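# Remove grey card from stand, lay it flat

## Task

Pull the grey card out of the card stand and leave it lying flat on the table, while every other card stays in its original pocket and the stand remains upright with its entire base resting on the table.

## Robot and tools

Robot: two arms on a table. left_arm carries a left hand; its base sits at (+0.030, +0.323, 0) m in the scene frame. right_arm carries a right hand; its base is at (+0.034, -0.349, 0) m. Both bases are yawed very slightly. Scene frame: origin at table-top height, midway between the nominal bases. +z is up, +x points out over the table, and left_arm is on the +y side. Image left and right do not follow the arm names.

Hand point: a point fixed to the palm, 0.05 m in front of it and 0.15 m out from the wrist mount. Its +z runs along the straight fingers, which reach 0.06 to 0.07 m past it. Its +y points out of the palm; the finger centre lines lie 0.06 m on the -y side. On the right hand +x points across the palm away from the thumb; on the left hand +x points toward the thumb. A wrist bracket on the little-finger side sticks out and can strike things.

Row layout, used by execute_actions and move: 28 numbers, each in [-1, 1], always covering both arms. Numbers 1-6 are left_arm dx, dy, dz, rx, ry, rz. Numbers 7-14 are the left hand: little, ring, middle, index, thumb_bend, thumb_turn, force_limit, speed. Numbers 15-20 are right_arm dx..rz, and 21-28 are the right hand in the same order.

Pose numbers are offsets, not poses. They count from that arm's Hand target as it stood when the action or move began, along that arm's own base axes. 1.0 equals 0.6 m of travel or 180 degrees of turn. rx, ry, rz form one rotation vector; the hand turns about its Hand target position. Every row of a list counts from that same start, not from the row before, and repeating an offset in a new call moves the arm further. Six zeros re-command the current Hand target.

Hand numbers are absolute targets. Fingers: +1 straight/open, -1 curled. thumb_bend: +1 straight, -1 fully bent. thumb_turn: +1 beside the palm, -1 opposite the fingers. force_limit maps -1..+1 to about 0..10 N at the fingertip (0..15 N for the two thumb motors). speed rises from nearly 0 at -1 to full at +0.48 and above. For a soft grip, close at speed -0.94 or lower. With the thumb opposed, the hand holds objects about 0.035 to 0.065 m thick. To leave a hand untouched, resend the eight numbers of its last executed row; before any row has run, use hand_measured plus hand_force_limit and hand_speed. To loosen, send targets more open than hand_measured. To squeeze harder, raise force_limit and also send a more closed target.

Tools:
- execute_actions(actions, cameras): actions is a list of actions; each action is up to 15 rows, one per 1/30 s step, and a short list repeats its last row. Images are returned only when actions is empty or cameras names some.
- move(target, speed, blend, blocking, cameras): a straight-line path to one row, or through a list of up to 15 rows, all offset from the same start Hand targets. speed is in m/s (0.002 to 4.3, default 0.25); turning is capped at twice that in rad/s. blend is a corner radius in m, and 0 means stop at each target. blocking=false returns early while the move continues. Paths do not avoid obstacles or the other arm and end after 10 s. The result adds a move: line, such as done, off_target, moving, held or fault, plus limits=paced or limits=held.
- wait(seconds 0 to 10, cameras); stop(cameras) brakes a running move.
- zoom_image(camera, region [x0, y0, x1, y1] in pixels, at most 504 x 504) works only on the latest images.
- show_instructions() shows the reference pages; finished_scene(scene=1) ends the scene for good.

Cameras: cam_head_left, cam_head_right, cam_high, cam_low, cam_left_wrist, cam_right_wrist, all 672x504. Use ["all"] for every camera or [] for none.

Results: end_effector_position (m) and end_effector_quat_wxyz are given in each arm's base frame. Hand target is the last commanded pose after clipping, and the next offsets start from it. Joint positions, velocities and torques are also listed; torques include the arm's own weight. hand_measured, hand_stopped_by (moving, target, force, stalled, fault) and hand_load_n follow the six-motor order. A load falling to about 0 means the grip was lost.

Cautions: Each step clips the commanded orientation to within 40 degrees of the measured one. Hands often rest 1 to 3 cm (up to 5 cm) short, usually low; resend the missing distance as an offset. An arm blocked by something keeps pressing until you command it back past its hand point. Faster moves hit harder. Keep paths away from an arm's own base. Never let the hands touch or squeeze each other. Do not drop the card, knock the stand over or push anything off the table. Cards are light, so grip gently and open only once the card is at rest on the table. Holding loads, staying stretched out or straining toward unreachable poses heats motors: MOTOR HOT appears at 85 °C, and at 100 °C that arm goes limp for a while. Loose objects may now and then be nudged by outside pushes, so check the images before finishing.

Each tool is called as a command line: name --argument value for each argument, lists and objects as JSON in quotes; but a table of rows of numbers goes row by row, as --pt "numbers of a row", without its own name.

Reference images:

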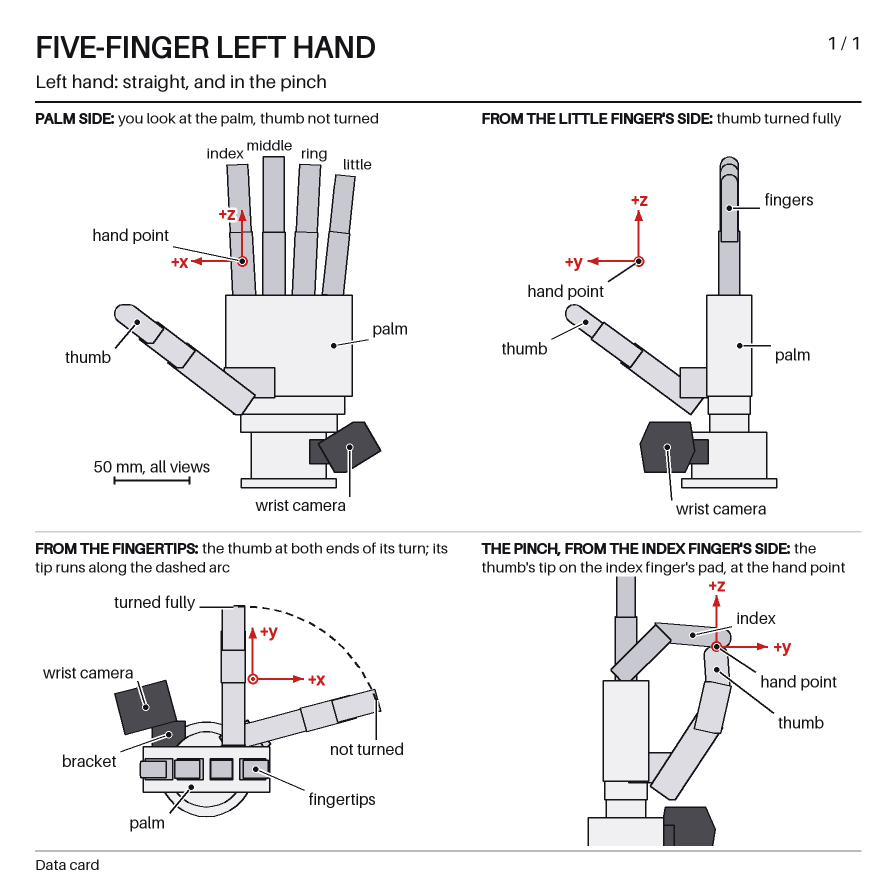

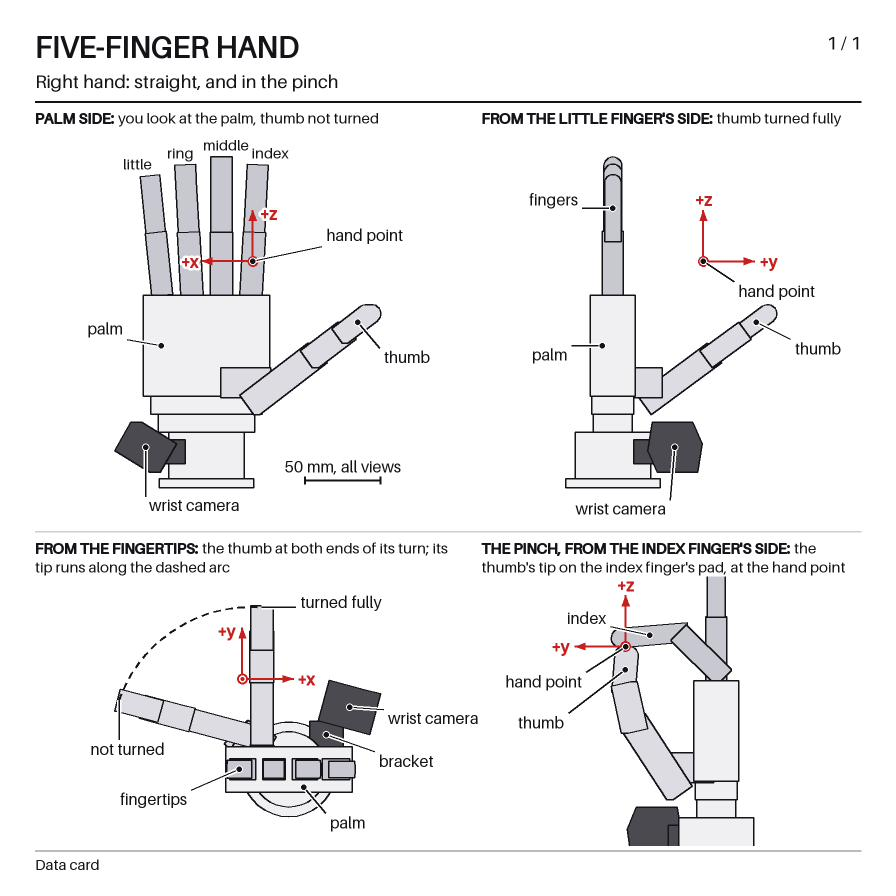

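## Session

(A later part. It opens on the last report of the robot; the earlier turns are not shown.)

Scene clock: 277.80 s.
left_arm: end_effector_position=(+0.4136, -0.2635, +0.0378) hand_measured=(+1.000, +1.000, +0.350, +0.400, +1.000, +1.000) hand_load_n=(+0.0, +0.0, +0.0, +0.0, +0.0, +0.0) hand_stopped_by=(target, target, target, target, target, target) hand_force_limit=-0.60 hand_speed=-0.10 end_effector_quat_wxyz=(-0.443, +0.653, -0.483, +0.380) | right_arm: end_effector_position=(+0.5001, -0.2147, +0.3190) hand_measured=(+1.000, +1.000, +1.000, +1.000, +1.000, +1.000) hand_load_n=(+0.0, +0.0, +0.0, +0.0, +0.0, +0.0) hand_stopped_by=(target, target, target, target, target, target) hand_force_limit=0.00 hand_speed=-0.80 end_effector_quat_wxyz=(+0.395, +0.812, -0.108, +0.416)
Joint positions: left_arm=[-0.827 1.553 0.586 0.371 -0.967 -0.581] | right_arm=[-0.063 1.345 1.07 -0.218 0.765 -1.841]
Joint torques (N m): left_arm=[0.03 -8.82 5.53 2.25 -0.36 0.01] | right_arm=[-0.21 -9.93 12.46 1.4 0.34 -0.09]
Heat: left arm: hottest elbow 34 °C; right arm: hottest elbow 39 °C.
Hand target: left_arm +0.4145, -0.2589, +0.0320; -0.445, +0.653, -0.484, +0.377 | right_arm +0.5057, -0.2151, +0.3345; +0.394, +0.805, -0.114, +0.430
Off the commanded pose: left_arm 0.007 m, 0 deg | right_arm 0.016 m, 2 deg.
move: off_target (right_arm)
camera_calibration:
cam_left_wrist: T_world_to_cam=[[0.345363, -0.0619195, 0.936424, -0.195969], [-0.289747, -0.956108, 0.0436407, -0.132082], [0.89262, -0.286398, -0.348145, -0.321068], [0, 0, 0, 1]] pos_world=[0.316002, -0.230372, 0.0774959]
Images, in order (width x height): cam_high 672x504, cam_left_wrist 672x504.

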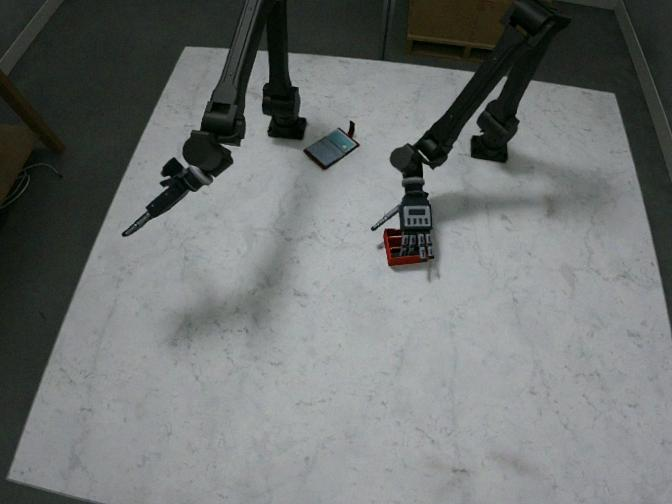

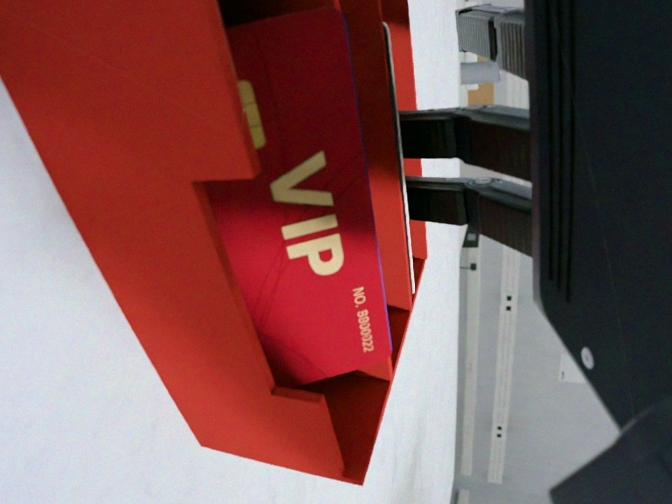

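move --pt "-0.0226 -0.0058 0.008 0 0 0 1 1 0.35 0.4 1 1 -0.6 -0.1 0 0 0 0 0 0 1 1 1 1 1 1 0 -0.8" --speed 0.04 --cameras '["cam_left_wrist", "cam_high"]'

zoom_image --camera "cam_high" --region '[380, 220, 430, 270]'

zoom_image --camera "cam_left_wrist" --region '[340, 200, 460, 340]'

Scene clock: 279.20 s.
left_arm: end_effector_position=(+0.4066, -0.2617, +0.0363) hand_measured=(+1.000, +1.000, +0.350, +0.400, +1.000, +1.000) hand_load_n=(-0.5, +0.0, +0.5, +0.0, +0.0, +0.0) hand_stopped_by=(target, target, target, target, target, target) hand_force_limit=-0.60 hand_speed=-0.10 end_effector_quat_wxyz=(-0.447, +0.653, -0.481, +0.376) | right_arm: end_effector_position=(+0.5001, -0.2147, +0.3190) hand_measured=(+1.000, +1.000, +1.000, +1.000, +1.000, +1.000) hand_load_n=(+0.0, +0.0, +0.0, +0.5, +0.0, +0.0) hand_stopped_by=(target, target, target, target, target, target) hand_force_limit=0.00 hand_speed=-0.80 end_effector_quat_wxyz=(+0.395, +0.812, -0.108, +0.416)
Joint positions: left_arm=[-0.843 1.547 0.577 0.355 -0.991 -0.599] | right_arm=[-0.063 1.345 1.07 -0.218 0.765 -1.841]
Joint torques (N m): left_arm=[-1.44 -10.4 5.35 0.8 -0.54 -0.12] | right_arm=[0.03 -9.99 12.51 1.4 0.33 -0.09]
Heat: left arm: hottest elbow 34 °C; right arm: hottest elbow 39 °C.
Hand target: left_arm +0.4009, -0.2623, +0.0367; -0.445, +0.653, -0.484, +0.377 | right_arm +0.5057, -0.2151, +0.3345; +0.394, +0.805, -0.114, +0.430
Off the commanded pose: left_arm 0.006 m, 0 deg | right_arm 0.016 m, 2 deg.
move: off_target (right_arm)
camera_calibration:
cam_left_wrist: T_world_to_cam=[[0.345451, -0.0658339, 0.936125, -0.193163], [-0.2805, -0.959177, 0.0360557, -0.136708], [0.895535, -0.275038, -0.349815, -0.312924], [0, 0, 0, 1]] pos_world=[0.308616, -0.22991, 0.0762881]
Images, in order (width x height): cam_high 672x504, cam_left_wrist 672x504.

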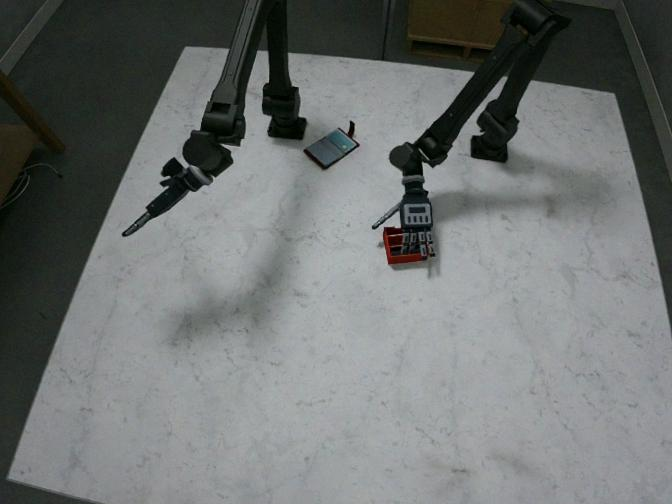

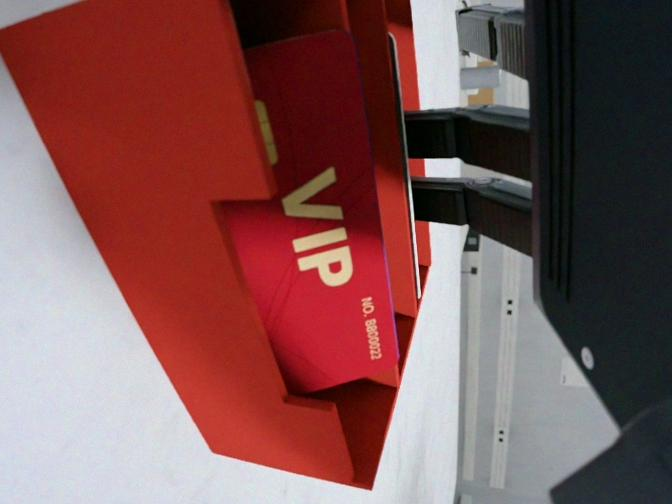

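Scaled by 10.080 from the camera's 672x504 image, which has a finer 960x720 frame.

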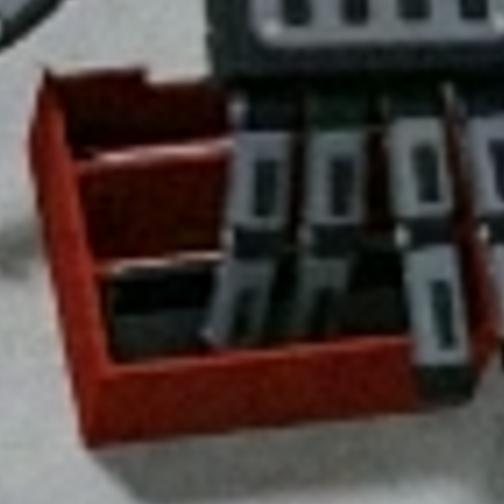

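Scaled by 3.600 from the camera's 672x504 image, which has a finer 960x720 frame.

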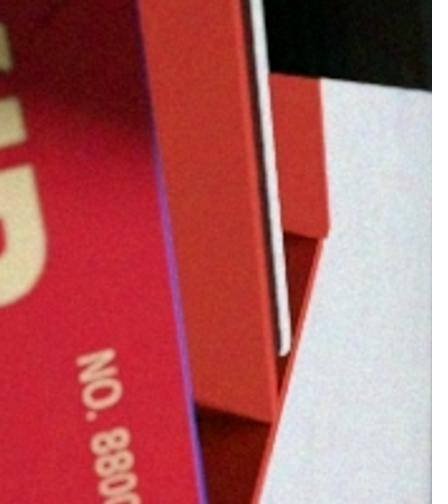

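move --pt "-0.0133 -0.0067 0.022 -0.002 -0.002 0 1 1 0.35 0.4 1 1 -0.6 -0.1 0 0 0 0 0 0 1 1 1 1 1 1 0 -0.8" --speed 0.04 --cameras '["cam_left_wrist", "cam_high"]'

zoom_image --camera "cam_high" --region '[380, 220, 430, 270]'

zoom_image --camera "cam_left_wrist" --region '[340, 200, 460, 340]'

Scene clock: 281.00 s.
left_arm: end_effector_position=(+0.3973, -0.2657, +0.0481) hand_measured=(+1.000, +1.000, +0.350, +0.400, +1.000, +1.000) hand_load_n=(+0.0, +0.0, +0.5, +0.0, +0.0, -0.5) hand_stopped_by=(target, target, target, target, target, target) hand_force_limit=-0.60 hand_speed=-0.10 end_effector_quat_wxyz=(-0.446, +0.653, -0.480, +0.379) | right_arm: end_effector_position=(+0.5001, -0.2147, +0.3190) hand_measured=(+1.000, +1.000, +1.000, +1.000, +1.000, +1.000) hand_load_n=(+0.0, +0.0, +0.0, +0.0, +0.0, +0.0) hand_stopped_by=(target, target, target, target, target, target) hand_force_limit=0.00 hand_speed=-0.80 end_effector_quat_wxyz=(+0.395, +0.812, -0.108, +0.416)
Joint positions: left_arm=[-0.869 1.502 0.577 0.292 -1.011 -0.626] | right_arm=[-0.063 1.345 1.07 -0.218 0.765 -1.841]
Joint torques (N m): left_arm=[-1.32 -10.17 5.86 0.79 -0.61 -0.12] | right_arm=[-0.21 -9.82 12.45 1.4 0.34 -0.09]
Heat: left arm: hottest elbow 34 °C; right arm: hottest elbow 39 °C.
Hand target: left_arm +0.3928, -0.2664, +0.0499; -0.445, +0.653, -0.481, +0.380 | right_arm +0.5057, -0.2151, +0.3345; +0.394, +0.805, -0.114, +0.430
Off the commanded pose: left_arm 0.005 m, 0 deg | right_arm 0.016 m, 2 deg.
move: off_target (right_arm)
camera_calibration:
cam_left_wrist: T_world_to_cam=[[0.342325, -0.0625539, 0.937497, -0.199206], [-0.282641, -0.958422, 0.0392556, -0.142659], [0.896062, -0.278413, -0.345772, -0.302935], [0, 0, 0, 1]] pos_world=[0.29932, -0.233529, 0.0876085]
Images, in order (width x height): cam_high 672x504, cam_left_wrist 672x504.

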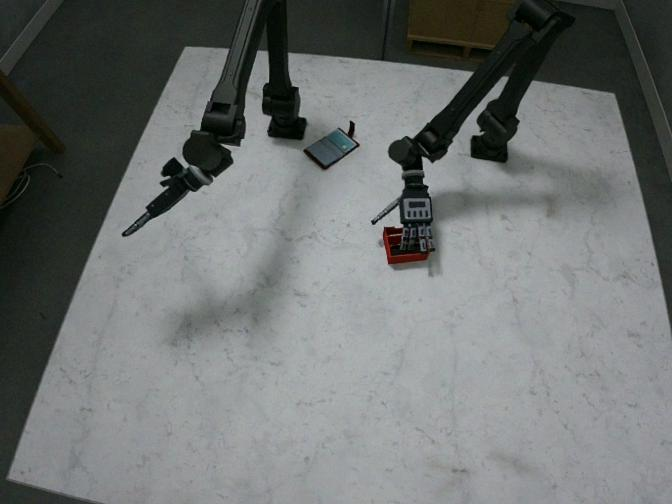

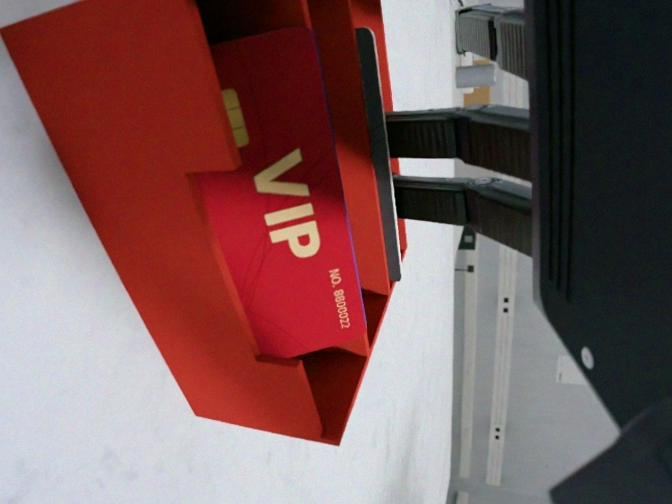

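Scaled by 10.080 from the camera's 672x504 image, which has a finer 960x720 frame.

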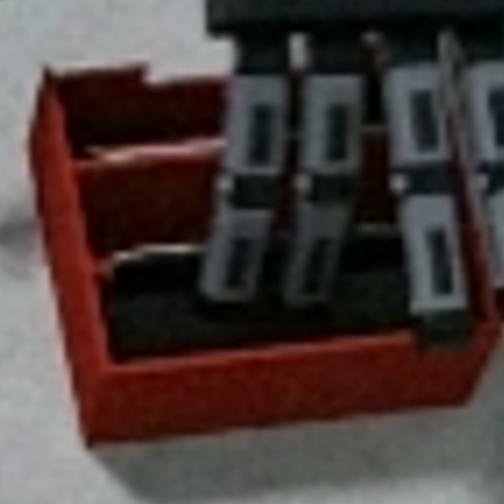

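Scaled by 3.600 from the camera's 672x504 image, which has a finer 960x720 frame.

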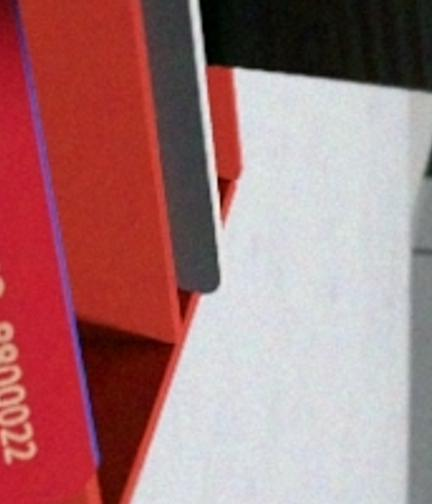

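move --pt "-0.009 -0.0025 0.007 0 0 0 1 1 0.35 0.4 1 1 -0.6 -0.1 0 0 0 0 0 0 1 1 1 1 1 1 0 -0.8" --speed 0.04 --cameras '["cam_left_wrist", "cam_high"]'

zoom_image --camera "cam_high" --region '[380, 220, 430, 270]'

zoom_image --camera "cam_left_wrist" --region '[300, 0, 460, 340]'

Scene clock: 282.47 s.
left_arm: end_effector_position=(+0.3922, -0.2666, +0.0518) hand_measured=(+1.000, +1.000, +0.350, +0.400, +1.000, +1.000) hand_load_n=(+0.0, +0.0, +0.0, +0.0, +0.0, +0.0) hand_stopped_by=(target, target, target, target, target, target) hand_force_limit=-0.60 hand_speed=-0.10 end_effector_quat_wxyz=(-0.447, +0.653, -0.480, +0.378) | right_arm: end_effector_position=(+0.5001, -0.2147, +0.3190) hand_measured=(+1.000, +1.000, +1.000, +1.000, +1.000, +1.000) hand_load_n=(+0.0, +0.0, +0.0, +0.0, +0.0, +0.0) hand_stopped_by=(target, target, target, target, target, target) hand_force_limit=0.00 hand_speed=-0.80 end_effector_quat_wxyz=(+0.395, +0.812, -0.108, +0.416)
Joint positions: left_arm=[-0.883 1.484 0.577 0.258 -1.023 -0.642] | right_arm=[-0.063 1.345 1.07 -0.218 0.765 -1.841]
Joint torques (N m): left_arm=[-1.44 -10.05 5.97 0.83 -0.62 -0.12] | right_arm=[0.03 -9.99 12.51 1.42 0.35 -0.1]
Heat: left arm: hottest elbow 34 °C; right arm: hottest elbow 39 °C.
Hand target: left_arm +0.3875, -0.2677, +0.0540; -0.445, +0.653, -0.481, +0.380 | right_arm +0.5057, -0.2151, +0.3345; +0.394, +0.805, -0.114, +0.430
Off the commanded pose: left_arm 0.005 m, 0 deg | right_arm 0.016 m, 2 deg.
move: off_target (right_arm)
camera_calibration:
cam_left_wrist: T_world_to_cam=[[0.343592, -0.064055, 0.936932, -0.201849], [-0.281426, -0.958844, 0.0376516, -0.145607], [0.89596, -0.276614, -0.347478, -0.296713], [0, 0, 0, 1]] pos_world=[0.294219, -0.234619, 0.0914999]
Images, in order (width x height): cam_high 672x504, cam_left_wrist 672x504.

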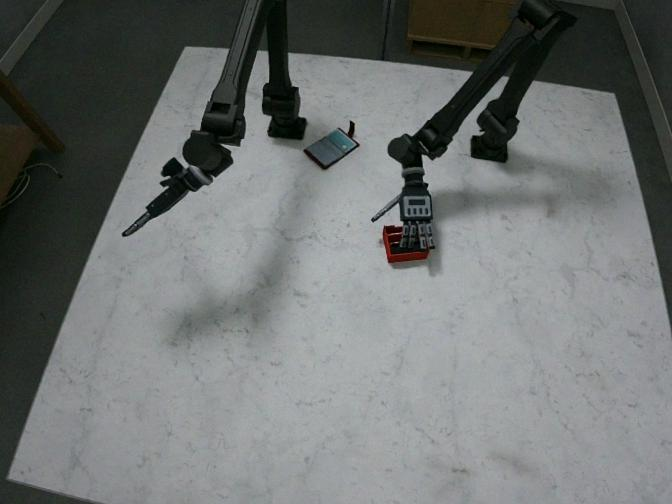

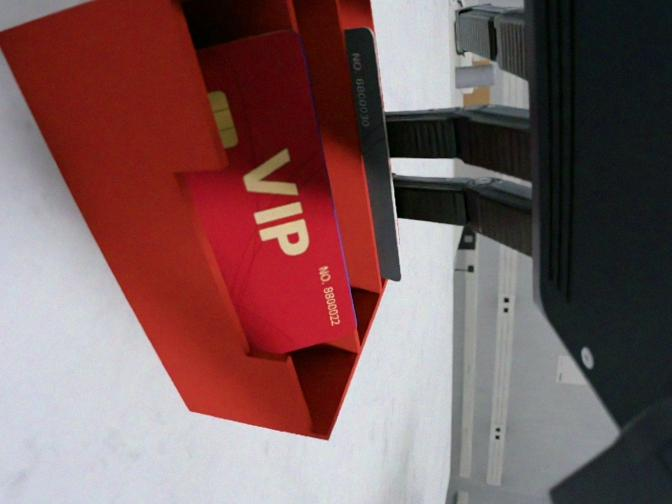

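Scaled by 10.080 from the camera's 672x504 image, which has a finer 960x720 frame.

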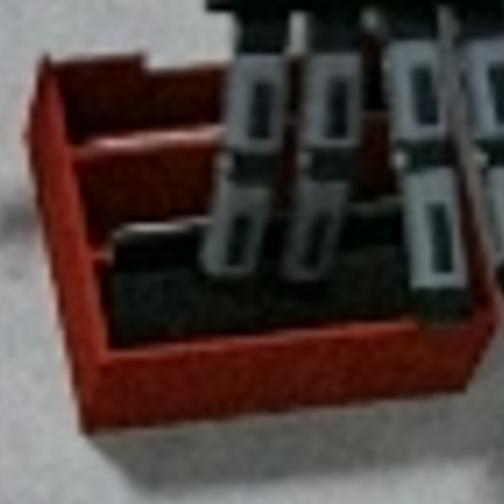

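Scaled by 1.482 from the camera's 672x504 image, which has a finer 960x720 frame.

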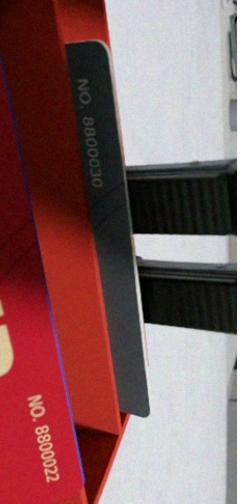

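move --pt "0.0165 0.008 0.0 0 0 0 1 1 0.35 0.4 1 1 -0.6 -0.1 0 0 0 0 0 0 1 1 1 1 1 1 0 -0.8" --pt "0.0175 0.009 -0.034 0 0 0 1 1 0.35 0.4 1 1 -0.6 -0.1 0 0 0 0 0 0 1 1 1 1 1 1 0 -0.8" --speed 0.06 --cameras '["cam_left_wrist", "cam_high"]'

zoom_image --camera "cam_high" --region '[380, 220, 430, 270]'

zoom_image --camera "cam_left_wrist" --region '[330, 0, 490, 340]'

Scene clock: 288.83 s.
left_arm: end_effector_position=(+0.3968, -0.2668, +0.0388) hand_measured=(+1.000, +1.000, +0.350, +0.400, +1.000, +1.000) hand_load_n=(+0.0, +0.0, +0.0, +0.0, +0.0, +0.0) hand_stopped_by=(target, target, target, target, target, target) hand_force_limit=-0.60 hand_speed=-0.10 end_effector_quat_wxyz=(-0.442, +0.653, -0.480, +0.384) | right_arm: end_effector_position=(+0.5001, -0.2147, +0.3190) hand_measured=(+1.000, +1.000, +1.000, +1.000, +1.000, +1.000) hand_load_n=(+0.0, +0.0, +0.0, +0.0, +0.0, +0.0) hand_stopped_by=(target, target, target, target, target, target) hand_force_limit=0.00 hand_speed=-0.80 end_effector_quat_wxyz=(+0.395, +0.812, -0.108, +0.416)
Joint positions: left_arm=[-0.869 1.529 0.564 0.342 -1.001 -0.624] | right_arm=[-0.063 1.345 1.07 -0.218 0.765 -1.841]
Joint torques (N m): left_arm=[0.03 -8.47 5.55 2.14 -0.39 0.01] | right_arm=[-0.15 -10.05 12.48 1.43 0.34 -0.09]
Heat: left arm: hottest elbow 33 °C; right arm: hottest elbow 39 °C.
Hand target: left_arm +0.3980, -0.2624, +0.0337; -0.445, +0.653, -0.481, +0.380 | right_arm +0.5057, -0.2151, +0.3345; +0.394, +0.805, -0.114, +0.430
Off the commanded pose: left_arm 0.007 m, 0 deg | right_arm 0.016 m, 2 deg.
move: off_target (right_arm)
camera_calibration:
cam_left_wrist: T_world_to_cam=[[0.340088, -0.0564179, 0.9387, -0.187923], [-0.290076, -0.955817, 0.0476471, -0.140141], [0.894537, -0.288498, -0.341427, -0.308266], [0, 0, 0, 1]] pos_world=[0.299014, -0.233485, 0.0778299]
Images, in order (width x height): cam_high 672x504, cam_left_wrist 672x504.

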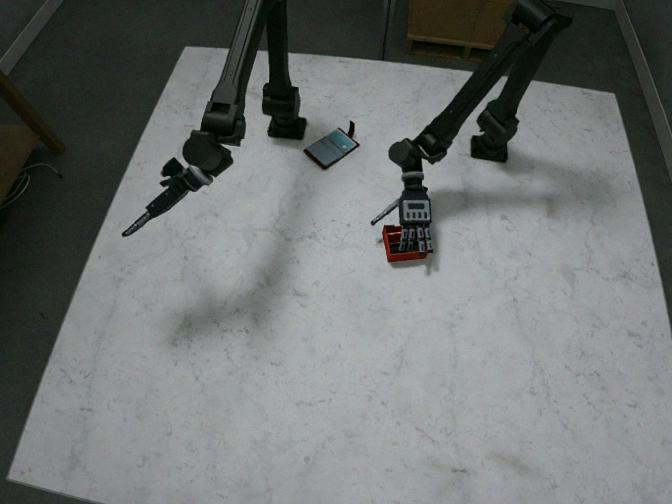

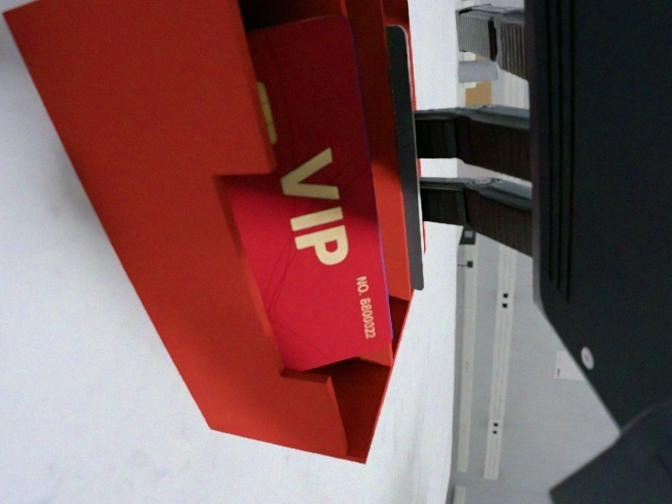

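Scaled by 10.080 from the camera's 672x504 image, which has a finer 960x720 frame.

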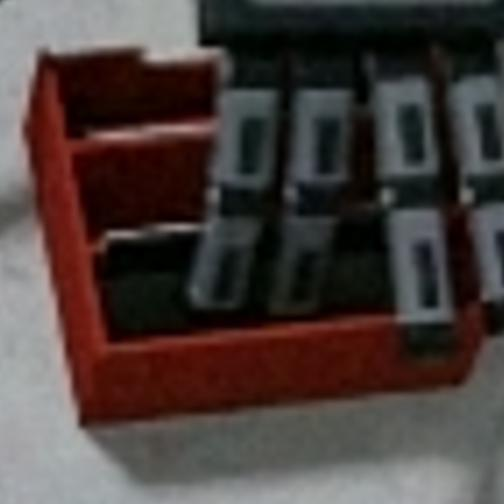

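Scaled by 1.482 from the camera's 672x504 image, which has a finer 960x720 frame.

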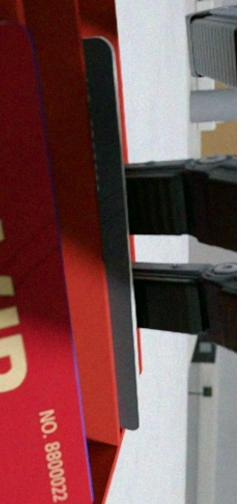

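move --pt "-0.015 -0.0047 0.0117 -0.001 -0.001 0 1 1 0.35 0.4 1 1 -0.6 -0.1 0 0 0 0 0 0 1 1 1 1 1 1 0 -0.8" --speed 0.04 --cameras '["cam_left_wrist", "cam_high"]'

zoom_image --camera "cam_high" --region '[380, 220, 430, 270]'

zoom_image --camera "cam_left_wrist" --region '[330, 0, 490, 340]'

Scene clock: 290.13 s.
left_arm: end_effector_position=(+0.3937, -0.2646, +0.0384) hand_measured=(+1.000, +1.000, +0.350, +0.400, +1.000, +1.000) hand_load_n=(+0.0, +0.0, +0.0, +0.0, +0.0, +0.0) hand_stopped_by=(target, target, target, target, target, target) hand_force_limit=-0.60 hand_speed=-0.10 end_effector_quat_wxyz=(-0.447, +0.653, -0.479, +0.380) | right_arm: end_effector_position=(+0.5001, -0.2147, +0.3190) hand_measured=(+1.000, +1.000, +1.000, +1.000, +1.000, +1.000) hand_load_n=(+0.0, +0.0, +0.0, +0.0, +0.0, +0.0) hand_stopped_by=(target, target, target, target, target, target) hand_force_limit=0.00 hand_speed=-0.80 end_effector_quat_wxyz=(+0.395, +0.812, -0.108, +0.416)
Joint positions: left_arm=[-0.876 1.525 0.561 0.328 -1.016 -0.632] | right_arm=[-0.063 1.345 1.07 -0.218 0.765 -1.841]
Joint torques (N m): left_arm=[-1.38 -10.34 5.49 0.91 -0.62 -0.13] | right_arm=[-0.15 -9.99 12.46 1.39 0.35 -0.1]
Heat: left arm: hottest elbow 33 °C; right arm: hottest elbow 39 °C.
Hand target: left_arm +0.3890, -0.2654, +0.0408; -0.444, +0.653, -0.480, +0.382 | right_arm +0.5057, -0.2151, +0.3345; +0.394, +0.805, -0.114, +0.430
Off the commanded pose: left_arm 0.005 m, 0 deg | right_arm 0.016 m, 2 deg.
move: off_target (right_arm)
camera_calibration:
cam_left_wrist: T_world_to_cam=[[0.3406, -0.0613095, 0.938207, -0.18785], [-0.282561, -0.958417, 0.0399487, -0.142243], [0.896745, -0.278707, -0.343761, -0.303135], [0, 0, 0, 1]] pos_world=[0.295624, -0.232331, 0.0777187]
Images, in order (width x height): cam_high 672x504, cam_left_wrist 672x504.

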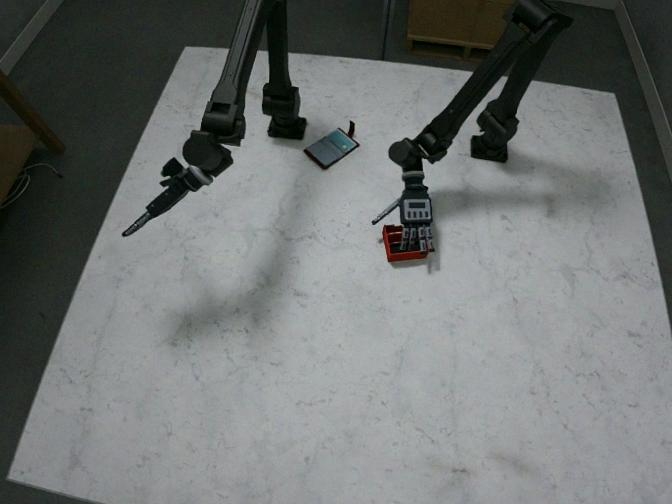

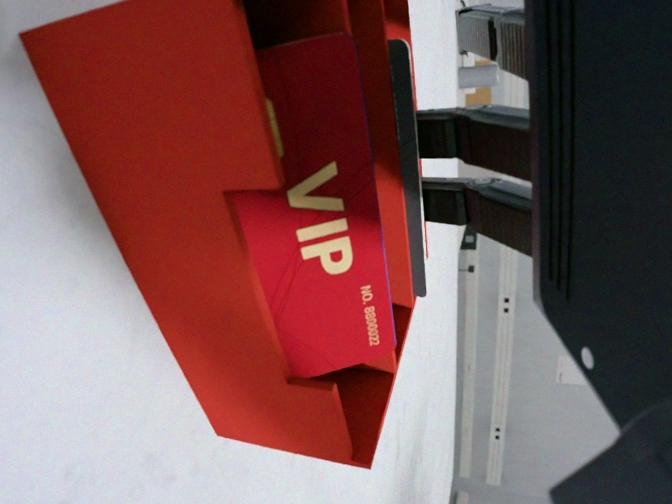

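Scaled by 10.080 from the camera's 672x504 image, which has a finer 960x720 frame.

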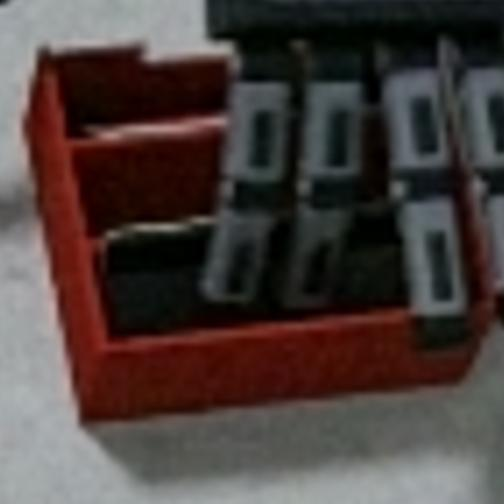

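Scaled by 1.482 from the camera's 672x504 image, which has a finer 960x720 frame.

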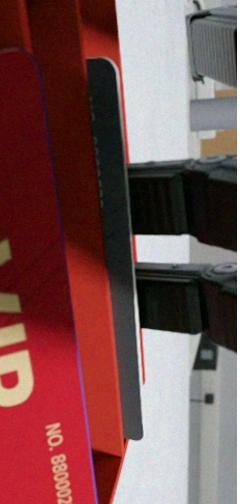

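execute_actions --actions '[]' --cameras '["cam_high", "cam_left_wrist", "cam_head_left"]'

zoom_image --camera "cam_high" --region '[380, 220, 430, 270]'

Scene clock: 291.17 s.
left_arm: end_effector_position=(+0.3937, -0.2646, +0.0384) hand_measured=(+1.000, +1.000, +0.350, +0.400, +1.000, +1.000) hand_load_n=(+0.0, +0.0, +0.0, -0.5, +0.0, -0.5) hand_stopped_by=(target, target, target, target, target, target) hand_force_limit=-0.60 hand_speed=-0.10 end_effector_quat_wxyz=(-0.446, +0.653, -0.479, +0.380) | right_arm: end_effector_position=(+0.5001, -0.2147, +0.3190) hand_measured=(+1.000, +1.000, +1.000, +1.000, +1.000, +1.000) hand_load_n=(+0.0, +0.0, +0.0, +0.0, +0.0, +0.0) hand_stopped_by=(target, target, target, target, target, target) hand_force_limit=0.00 hand_speed=-0.80 end_effector_quat_wxyz=(+0.395, +0.812, -0.108, +0.416)
Joint positions: left_arm=[-0.876 1.525 0.561 0.328 -1.016 -0.633] | right_arm=[-0.063 1.345 1.07 -0.218 0.765 -1.841]
Joint velocities: within noise
Joint torques (N m): left_arm=[-1.44 -10.34 5.49 0.85 -0.62 -0.13] | right_arm=[-0.21 -10.17 12.49 1.37 0.34 -0.1]
Heat: left arm: hottest elbow 33 °C; right arm: hottest elbow 39 °C.
Hand target: left_arm +0.3890, -0.2654, +0.0408; -0.444, +0.653, -0.480, +0.382 | right_arm +0.5057, -0.2151, +0.3345; +0.394, +0.805, -0.114, +0.430
Off the commanded pose: left_arm 0.005 m, 0 deg | right_arm 0.016 m, 2 deg.
camera_calibration:
cam_left_wrist: T_world_to_cam=[[0.340407, -0.0605926, 0.938324, -0.187638], [-0.282335, -0.958459, 0.0405333, -0.142365], [0.896889, -0.27872, -0.343374, -0.303211], [0, 0, 0, 1]] pos_world=[0.295625, -0.232332, 0.0777206]
Images, in order (width x height): cam_head_left 672x504, cam_high 672x504, cam_left_wrist 672x504.

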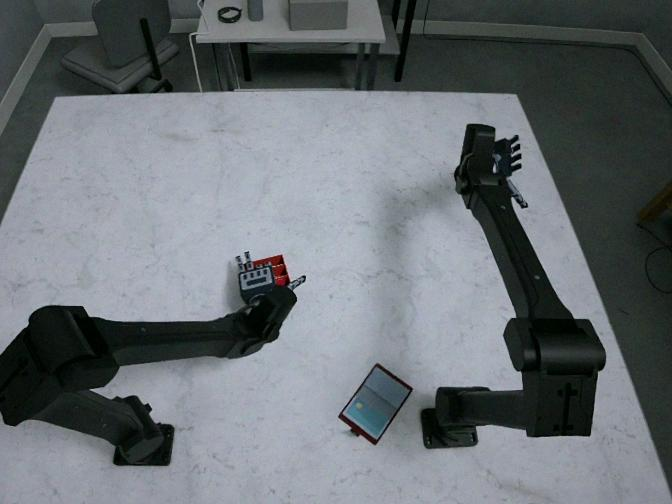

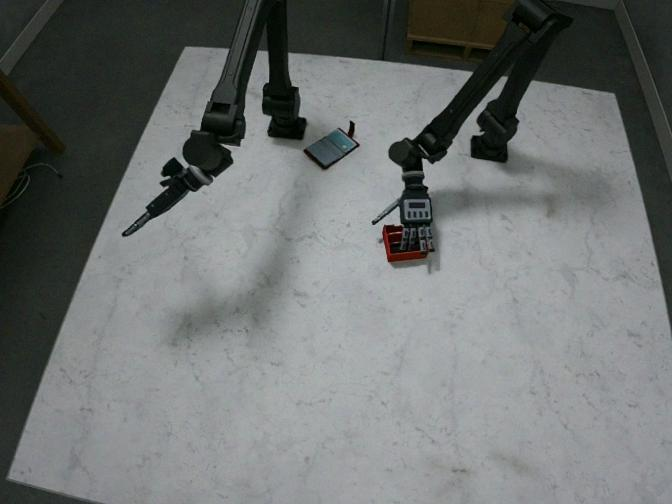

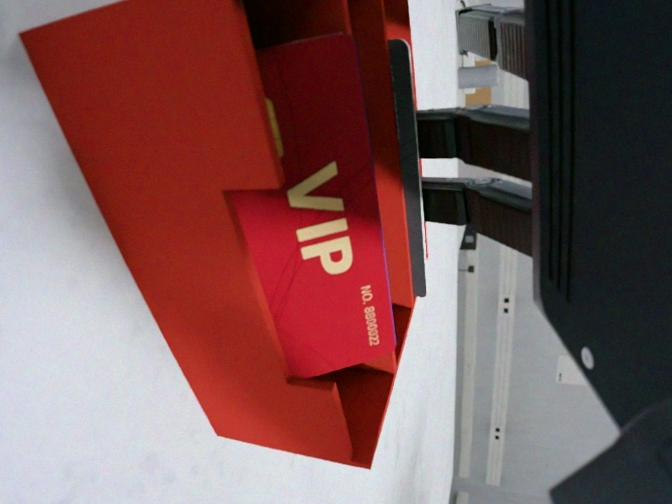

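Scaled by 10.080 from the camera's 672x504 image, which has a finer 960x720 frame.

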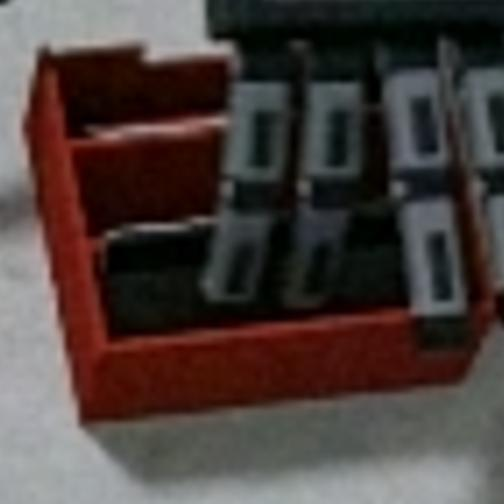

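move --target '[-0.0133, -0.0067, 0.0217, 0, 0, 0, 1, 1, 0.35, 0.4, 1, 1, -0.6, -0.1, 0, 0, 0, 0, 0, 0, 1, 1, 1, 1, 1, 1, 0, -0.8]' --speed 0.06 --cameras '["cam_high", "cam_left_wrist"]'

zoom_image --camera "cam_high" --region '[380, 220, 430, 270]'

Scene clock: 292.50 s.
left_arm: end_effector_position=(+0.3832, -0.2654, +0.0485) hand_measured=(+1.000, +1.000, +0.350, +0.400, +1.000, +1.000) hand_load_n=(+0.0, +0.0, +0.0, +0.0, +0.0, +0.0) hand_stopped_by=(target, target, target, target, target, target) hand_force_limit=-0.60 hand_speed=-0.10 end_effector_quat_wxyz=(-0.447, +0.653, -0.481, +0.377) | right_arm: end_effector_position=(+0.5001, -0.2147, +0.3190) hand_measured=(+1.000, +1.000, +1.000, +1.000, +1.000, +1.000) hand_load_n=(+0.0, +0.0, +0.0, +0.0, +0.0, +0.0) hand_stopped_by=(target, target, target, target, target, target) hand_force_limit=0.00 hand_speed=-0.80 end_effector_quat_wxyz=(+0.395, +0.812, -0.108, +0.416)
Joint positions: left_arm=[-0.901 1.477 0.561 0.247 -1.037 -0.662] | right_arm=[-0.063 1.345 1.07 -0.218 0.765 -1.841]
Joint torques (N m): left_arm=[-1.38 -9.82 6.64 0.8 -0.63 -0.12] | right_arm=[-0.15 -10.23 12.49 1.42 0.35 -0.09]
Heat: left arm: hottest elbow 33 °C; right arm: hottest elbow 39 °C.
Hand target: left_arm +0.3810, -0.2694, +0.0538; -0.444, +0.653, -0.480, +0.382 | right_arm +0.5057, -0.2151, +0.3345; +0.394, +0.805, -0.114, +0.430
Off the commanded pose: left_arm 0.007 m, 1 deg | right_arm 0.016 m, 2 deg.
move: off_target (right_arm)
camera_calibration:
cam_left_wrist: T_world_to_cam=[[0.344964, -0.066566, 0.936253, -0.196775], [-0.281796, -0.958811, 0.0356584, -0.146584], [0.895316, -0.276133, -0.349513, -0.288883], [0, 0, 0, 1]] pos_world=[0.285215, -0.233416, 0.0884897]
Images, in order (width x height): cam_high 672x504, cam_left_wrist 672x504.

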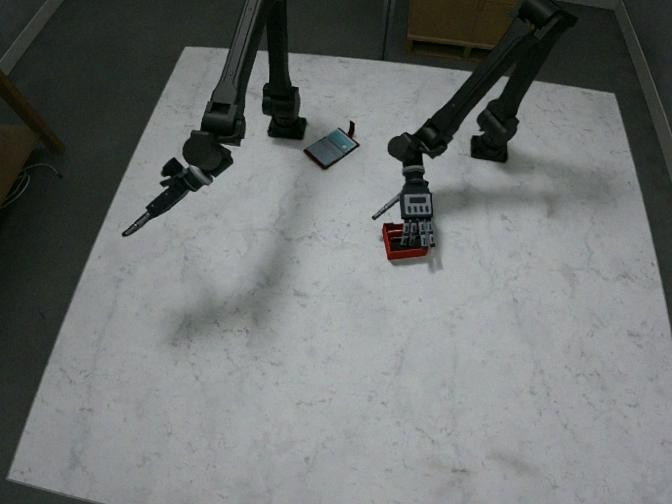

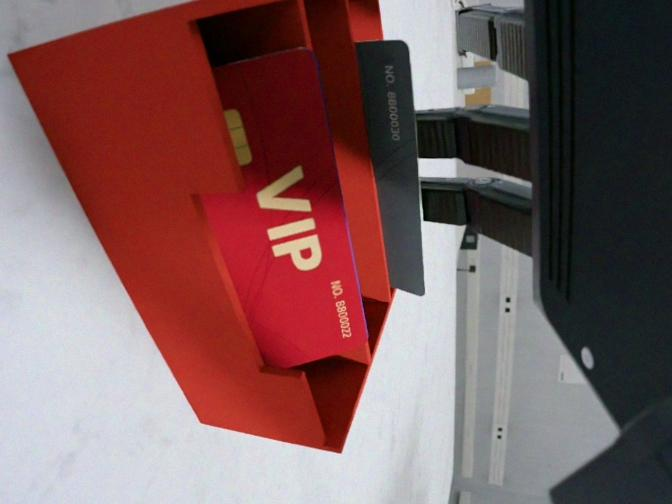

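Scaled by 10.080 from the camera's 672x504 image, which has a finer 960x720 frame.

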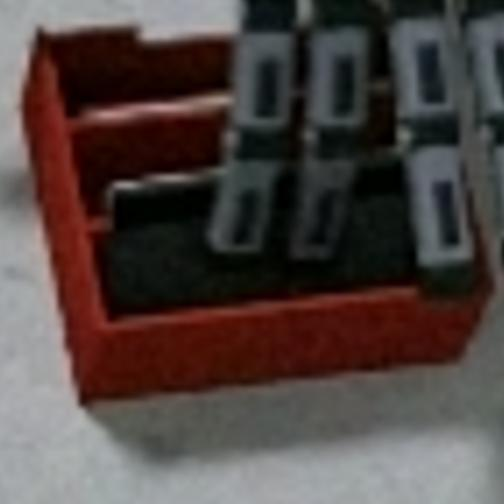

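move --target '[-0.0067, 0, 0.0167, 0, 0, 0, 1, 1, 0.15, 0.2, 1, 1, -0.6, -0.94, 0, 0, 0, 0, 0, 0, 1, 1, 1, 1, 1, 1, 0, -0.8]' --speed 0.01 --cameras '["cam_high", "cam_left_wrist"]'

zoom_image --camera "cam_high" --region '[380, 220, 430, 270]'

Scene clock: 299.50 s.
left_arm: end_effector_position=(+0.3780, -0.2639, +0.0564) hand_measured=(+1.000, +1.000, +0.150, +0.200, +1.000, +1.000) hand_load_n=(+0.0, +0.0, +0.5, +0.0, +0.0, +0.0) hand_stopped_by=(target, target, target, target, target, target) hand_force_limit=-0.60 hand_speed=-0.94 end_effector_quat_wxyz=(-0.448, +0.653, -0.483, +0.375) | right_arm: end_effector_position=(+0.5001, -0.2147, +0.3190) hand_measured=(+1.000, +1.000, +1.000, +1.000, +1.000, +1.000) hand_load_n=(+0.0, +0.0, +0.0, +0.0, +0.0, +0.0) hand_stopped_by=(target, target, target, target, target, target) hand_force_limit=0.00 hand_speed=-0.80 end_effector_quat_wxyz=(+0.395, +0.812, -0.108, +0.416)
Joint positions: left_arm=[-0.91 1.441 0.561 0.196 -1.044 -0.674] | right_arm=[-0.063 1.345 1.07 -0.218 0.765 -1.841]
Joint torques (N m): left_arm=[-1.44 -9.58 7.23 0.8 -0.66 -0.13] | right_arm=[0.09 -9.99 12.46 1.39 0.35 -0.09]
Heat: left arm: hottest elbow 33 °C; right arm: hottest elbow 39 °C.
Hand target: left_arm +0.3770, -0.2694, +0.0638; -0.444, +0.653, -0.480, +0.382 | right_arm +0.5057, -0.2151, +0.3345; +0.394, +0.805, -0.114, +0.430
Off the commanded pose: left_arm 0.009 m, 1 deg | right_arm 0.016 m, 2 deg.
move: off_target (right_arm)
camera_calibration:
cam_left_wrist: T_world_to_cam=[[0.348391, -0.0707571, 0.934675, -0.204584], [-0.281828, -0.958916, 0.0324566, -0.146744], [0.893978, -0.274726, -0.354019, -0.279972], [0, 0, 0, 1]] pos_world=[0.280207, -0.232107, 0.0968669]
Images, in order (width x height): cam_high 672x504, cam_left_wrist 672x504.

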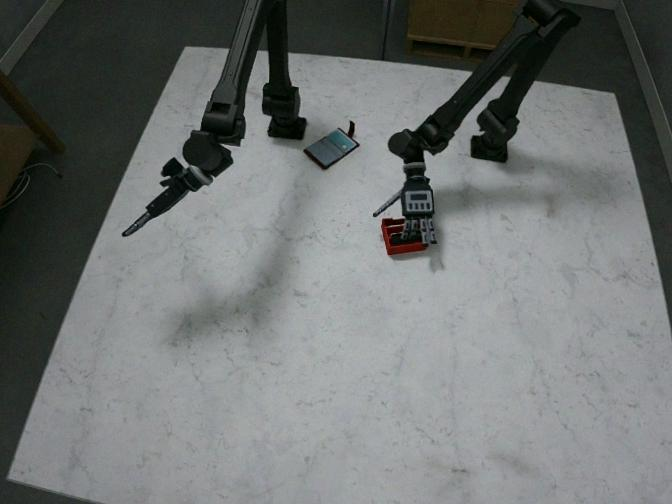

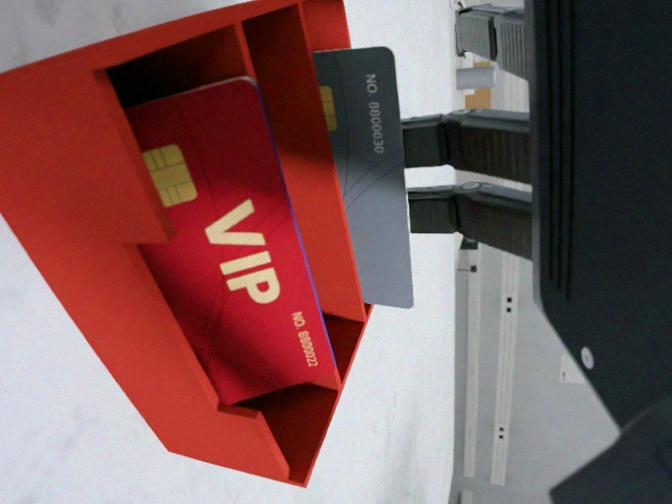

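Scaled by 10.080 from the camera's 672x504 image, which has a finer 960x720 frame.

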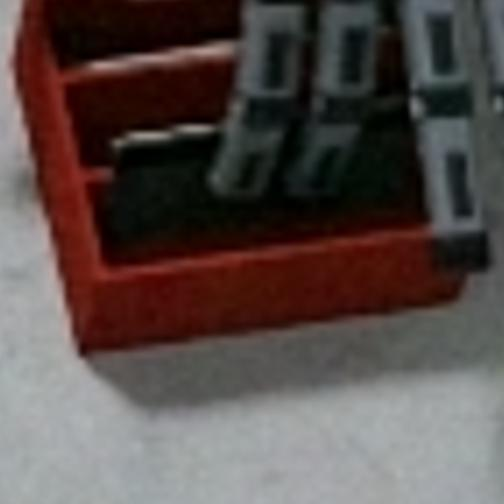

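move --target '[-0.0067, 0, 0.0158, 0.0015, 0.025, 0, 1, 1, 0.0, 0.05, 1, 1, -0.6, -0.94, 0, 0, 0, 0, 0, 0, 1, 1, 1, 1, 1, 1, 0, -0.8]' --speed 0.01 --cameras '["cam_high", "cam_left_wrist"]'

zoom_image --camera "cam_high" --region '[380, 210, 430, 260]'

Scene clock: 307.17 s.
left_arm: end_effector_position=(+0.3598, -0.2528, +0.0507) hand_measured=(+1.000, +1.000, +0.000, +0.050, +1.000, +1.000) hand_load_n=(+0.0, +0.0, +0.0, +0.0, +0.0, +0.0) hand_stopped_by=(target, target, target, target, target, target) hand_force_limit=-0.60 hand_speed=-0.94 end_effector_quat_wxyz=(-0.434, +0.660, -0.514, +0.334) | right_arm: end_effector_position=(+0.5001, -0.2147, +0.3190) hand_measured=(+1.000, +1.000, +1.000, +1.000, +1.000, +1.000) hand_load_n=(+0.0, +0.0, +0.0, +0.0, +0.0, +0.0) hand_stopped_by=(target, target, target, target, target, target) hand_force_limit=0.00 hand_speed=-0.80 end_effector_quat_wxyz=(+0.395, +0.812, -0.108, +0.416)
Joint positions: left_arm=[-0.91 1.385 0.575 -0.025 -1.001 -0.743] | right_arm=[-0.063 1.345 1.07 -0.218 0.765 -1.841]
Joint torques (N m): left_arm=[-0.56 -9.11 11 0.68 -0.5 -0.13] | right_arm=[0.03 -9.99 12.46 1.39 0.35 -0.1]
Heat: left arm: hottest elbow 33 °C; right arm: hottest elbow 39 °C.
Hand target: left_arm +0.3730, -0.2694, +0.0732; -0.427, +0.666, -0.498, +0.355 | right_arm +0.5057, -0.2151, +0.3345; +0.394, +0.805, -0.114, +0.430
Off the commanded pose: left_arm 0.031 m, 3 deg | right_arm 0.016 m, 2 deg.
move: off_target (left_arm, right_arm)
camera_calibration:
cam_left_wrist: T_world_to_cam=[[0.438976, -0.107638, 0.892028, -0.231881], [-0.28484, -0.958261, 0.0245428, -0.139387], [0.852154, -0.264859, -0.451313, -0.240173], [0, 0, 0, 1]] pos_world=[0.266752, -0.22214, 0.101872]
Images, in order (width x height): cam_high 672x504, cam_left_wrist 672x504.

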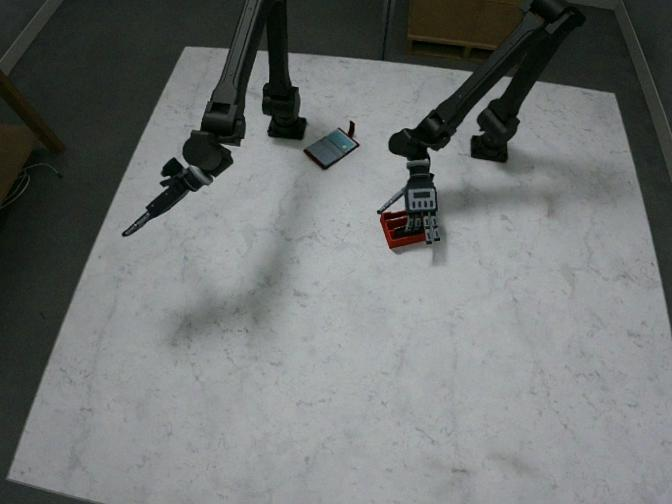

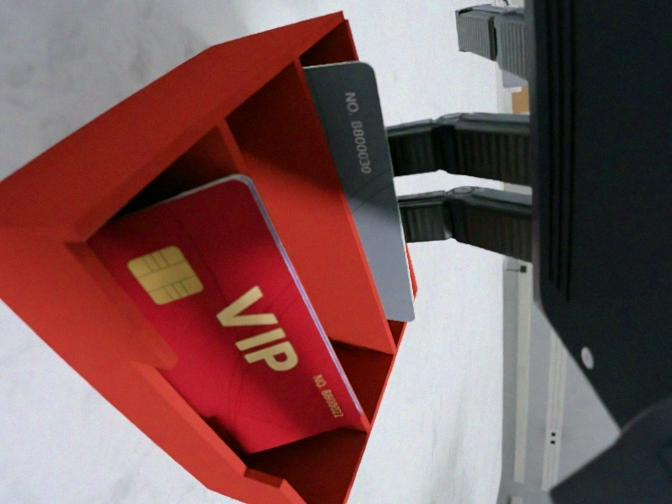

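Scaled by 10.080 from the camera's 672x504 image, which has a finer 960x720 frame.

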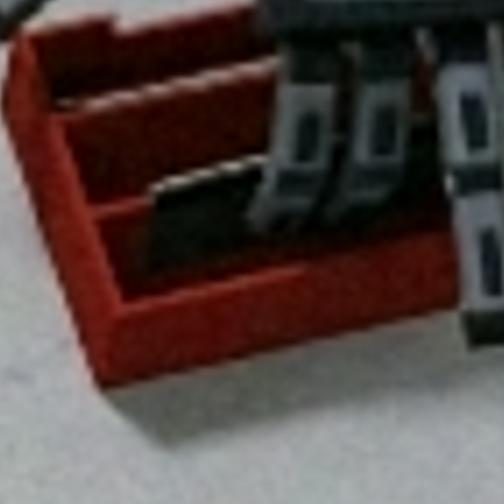

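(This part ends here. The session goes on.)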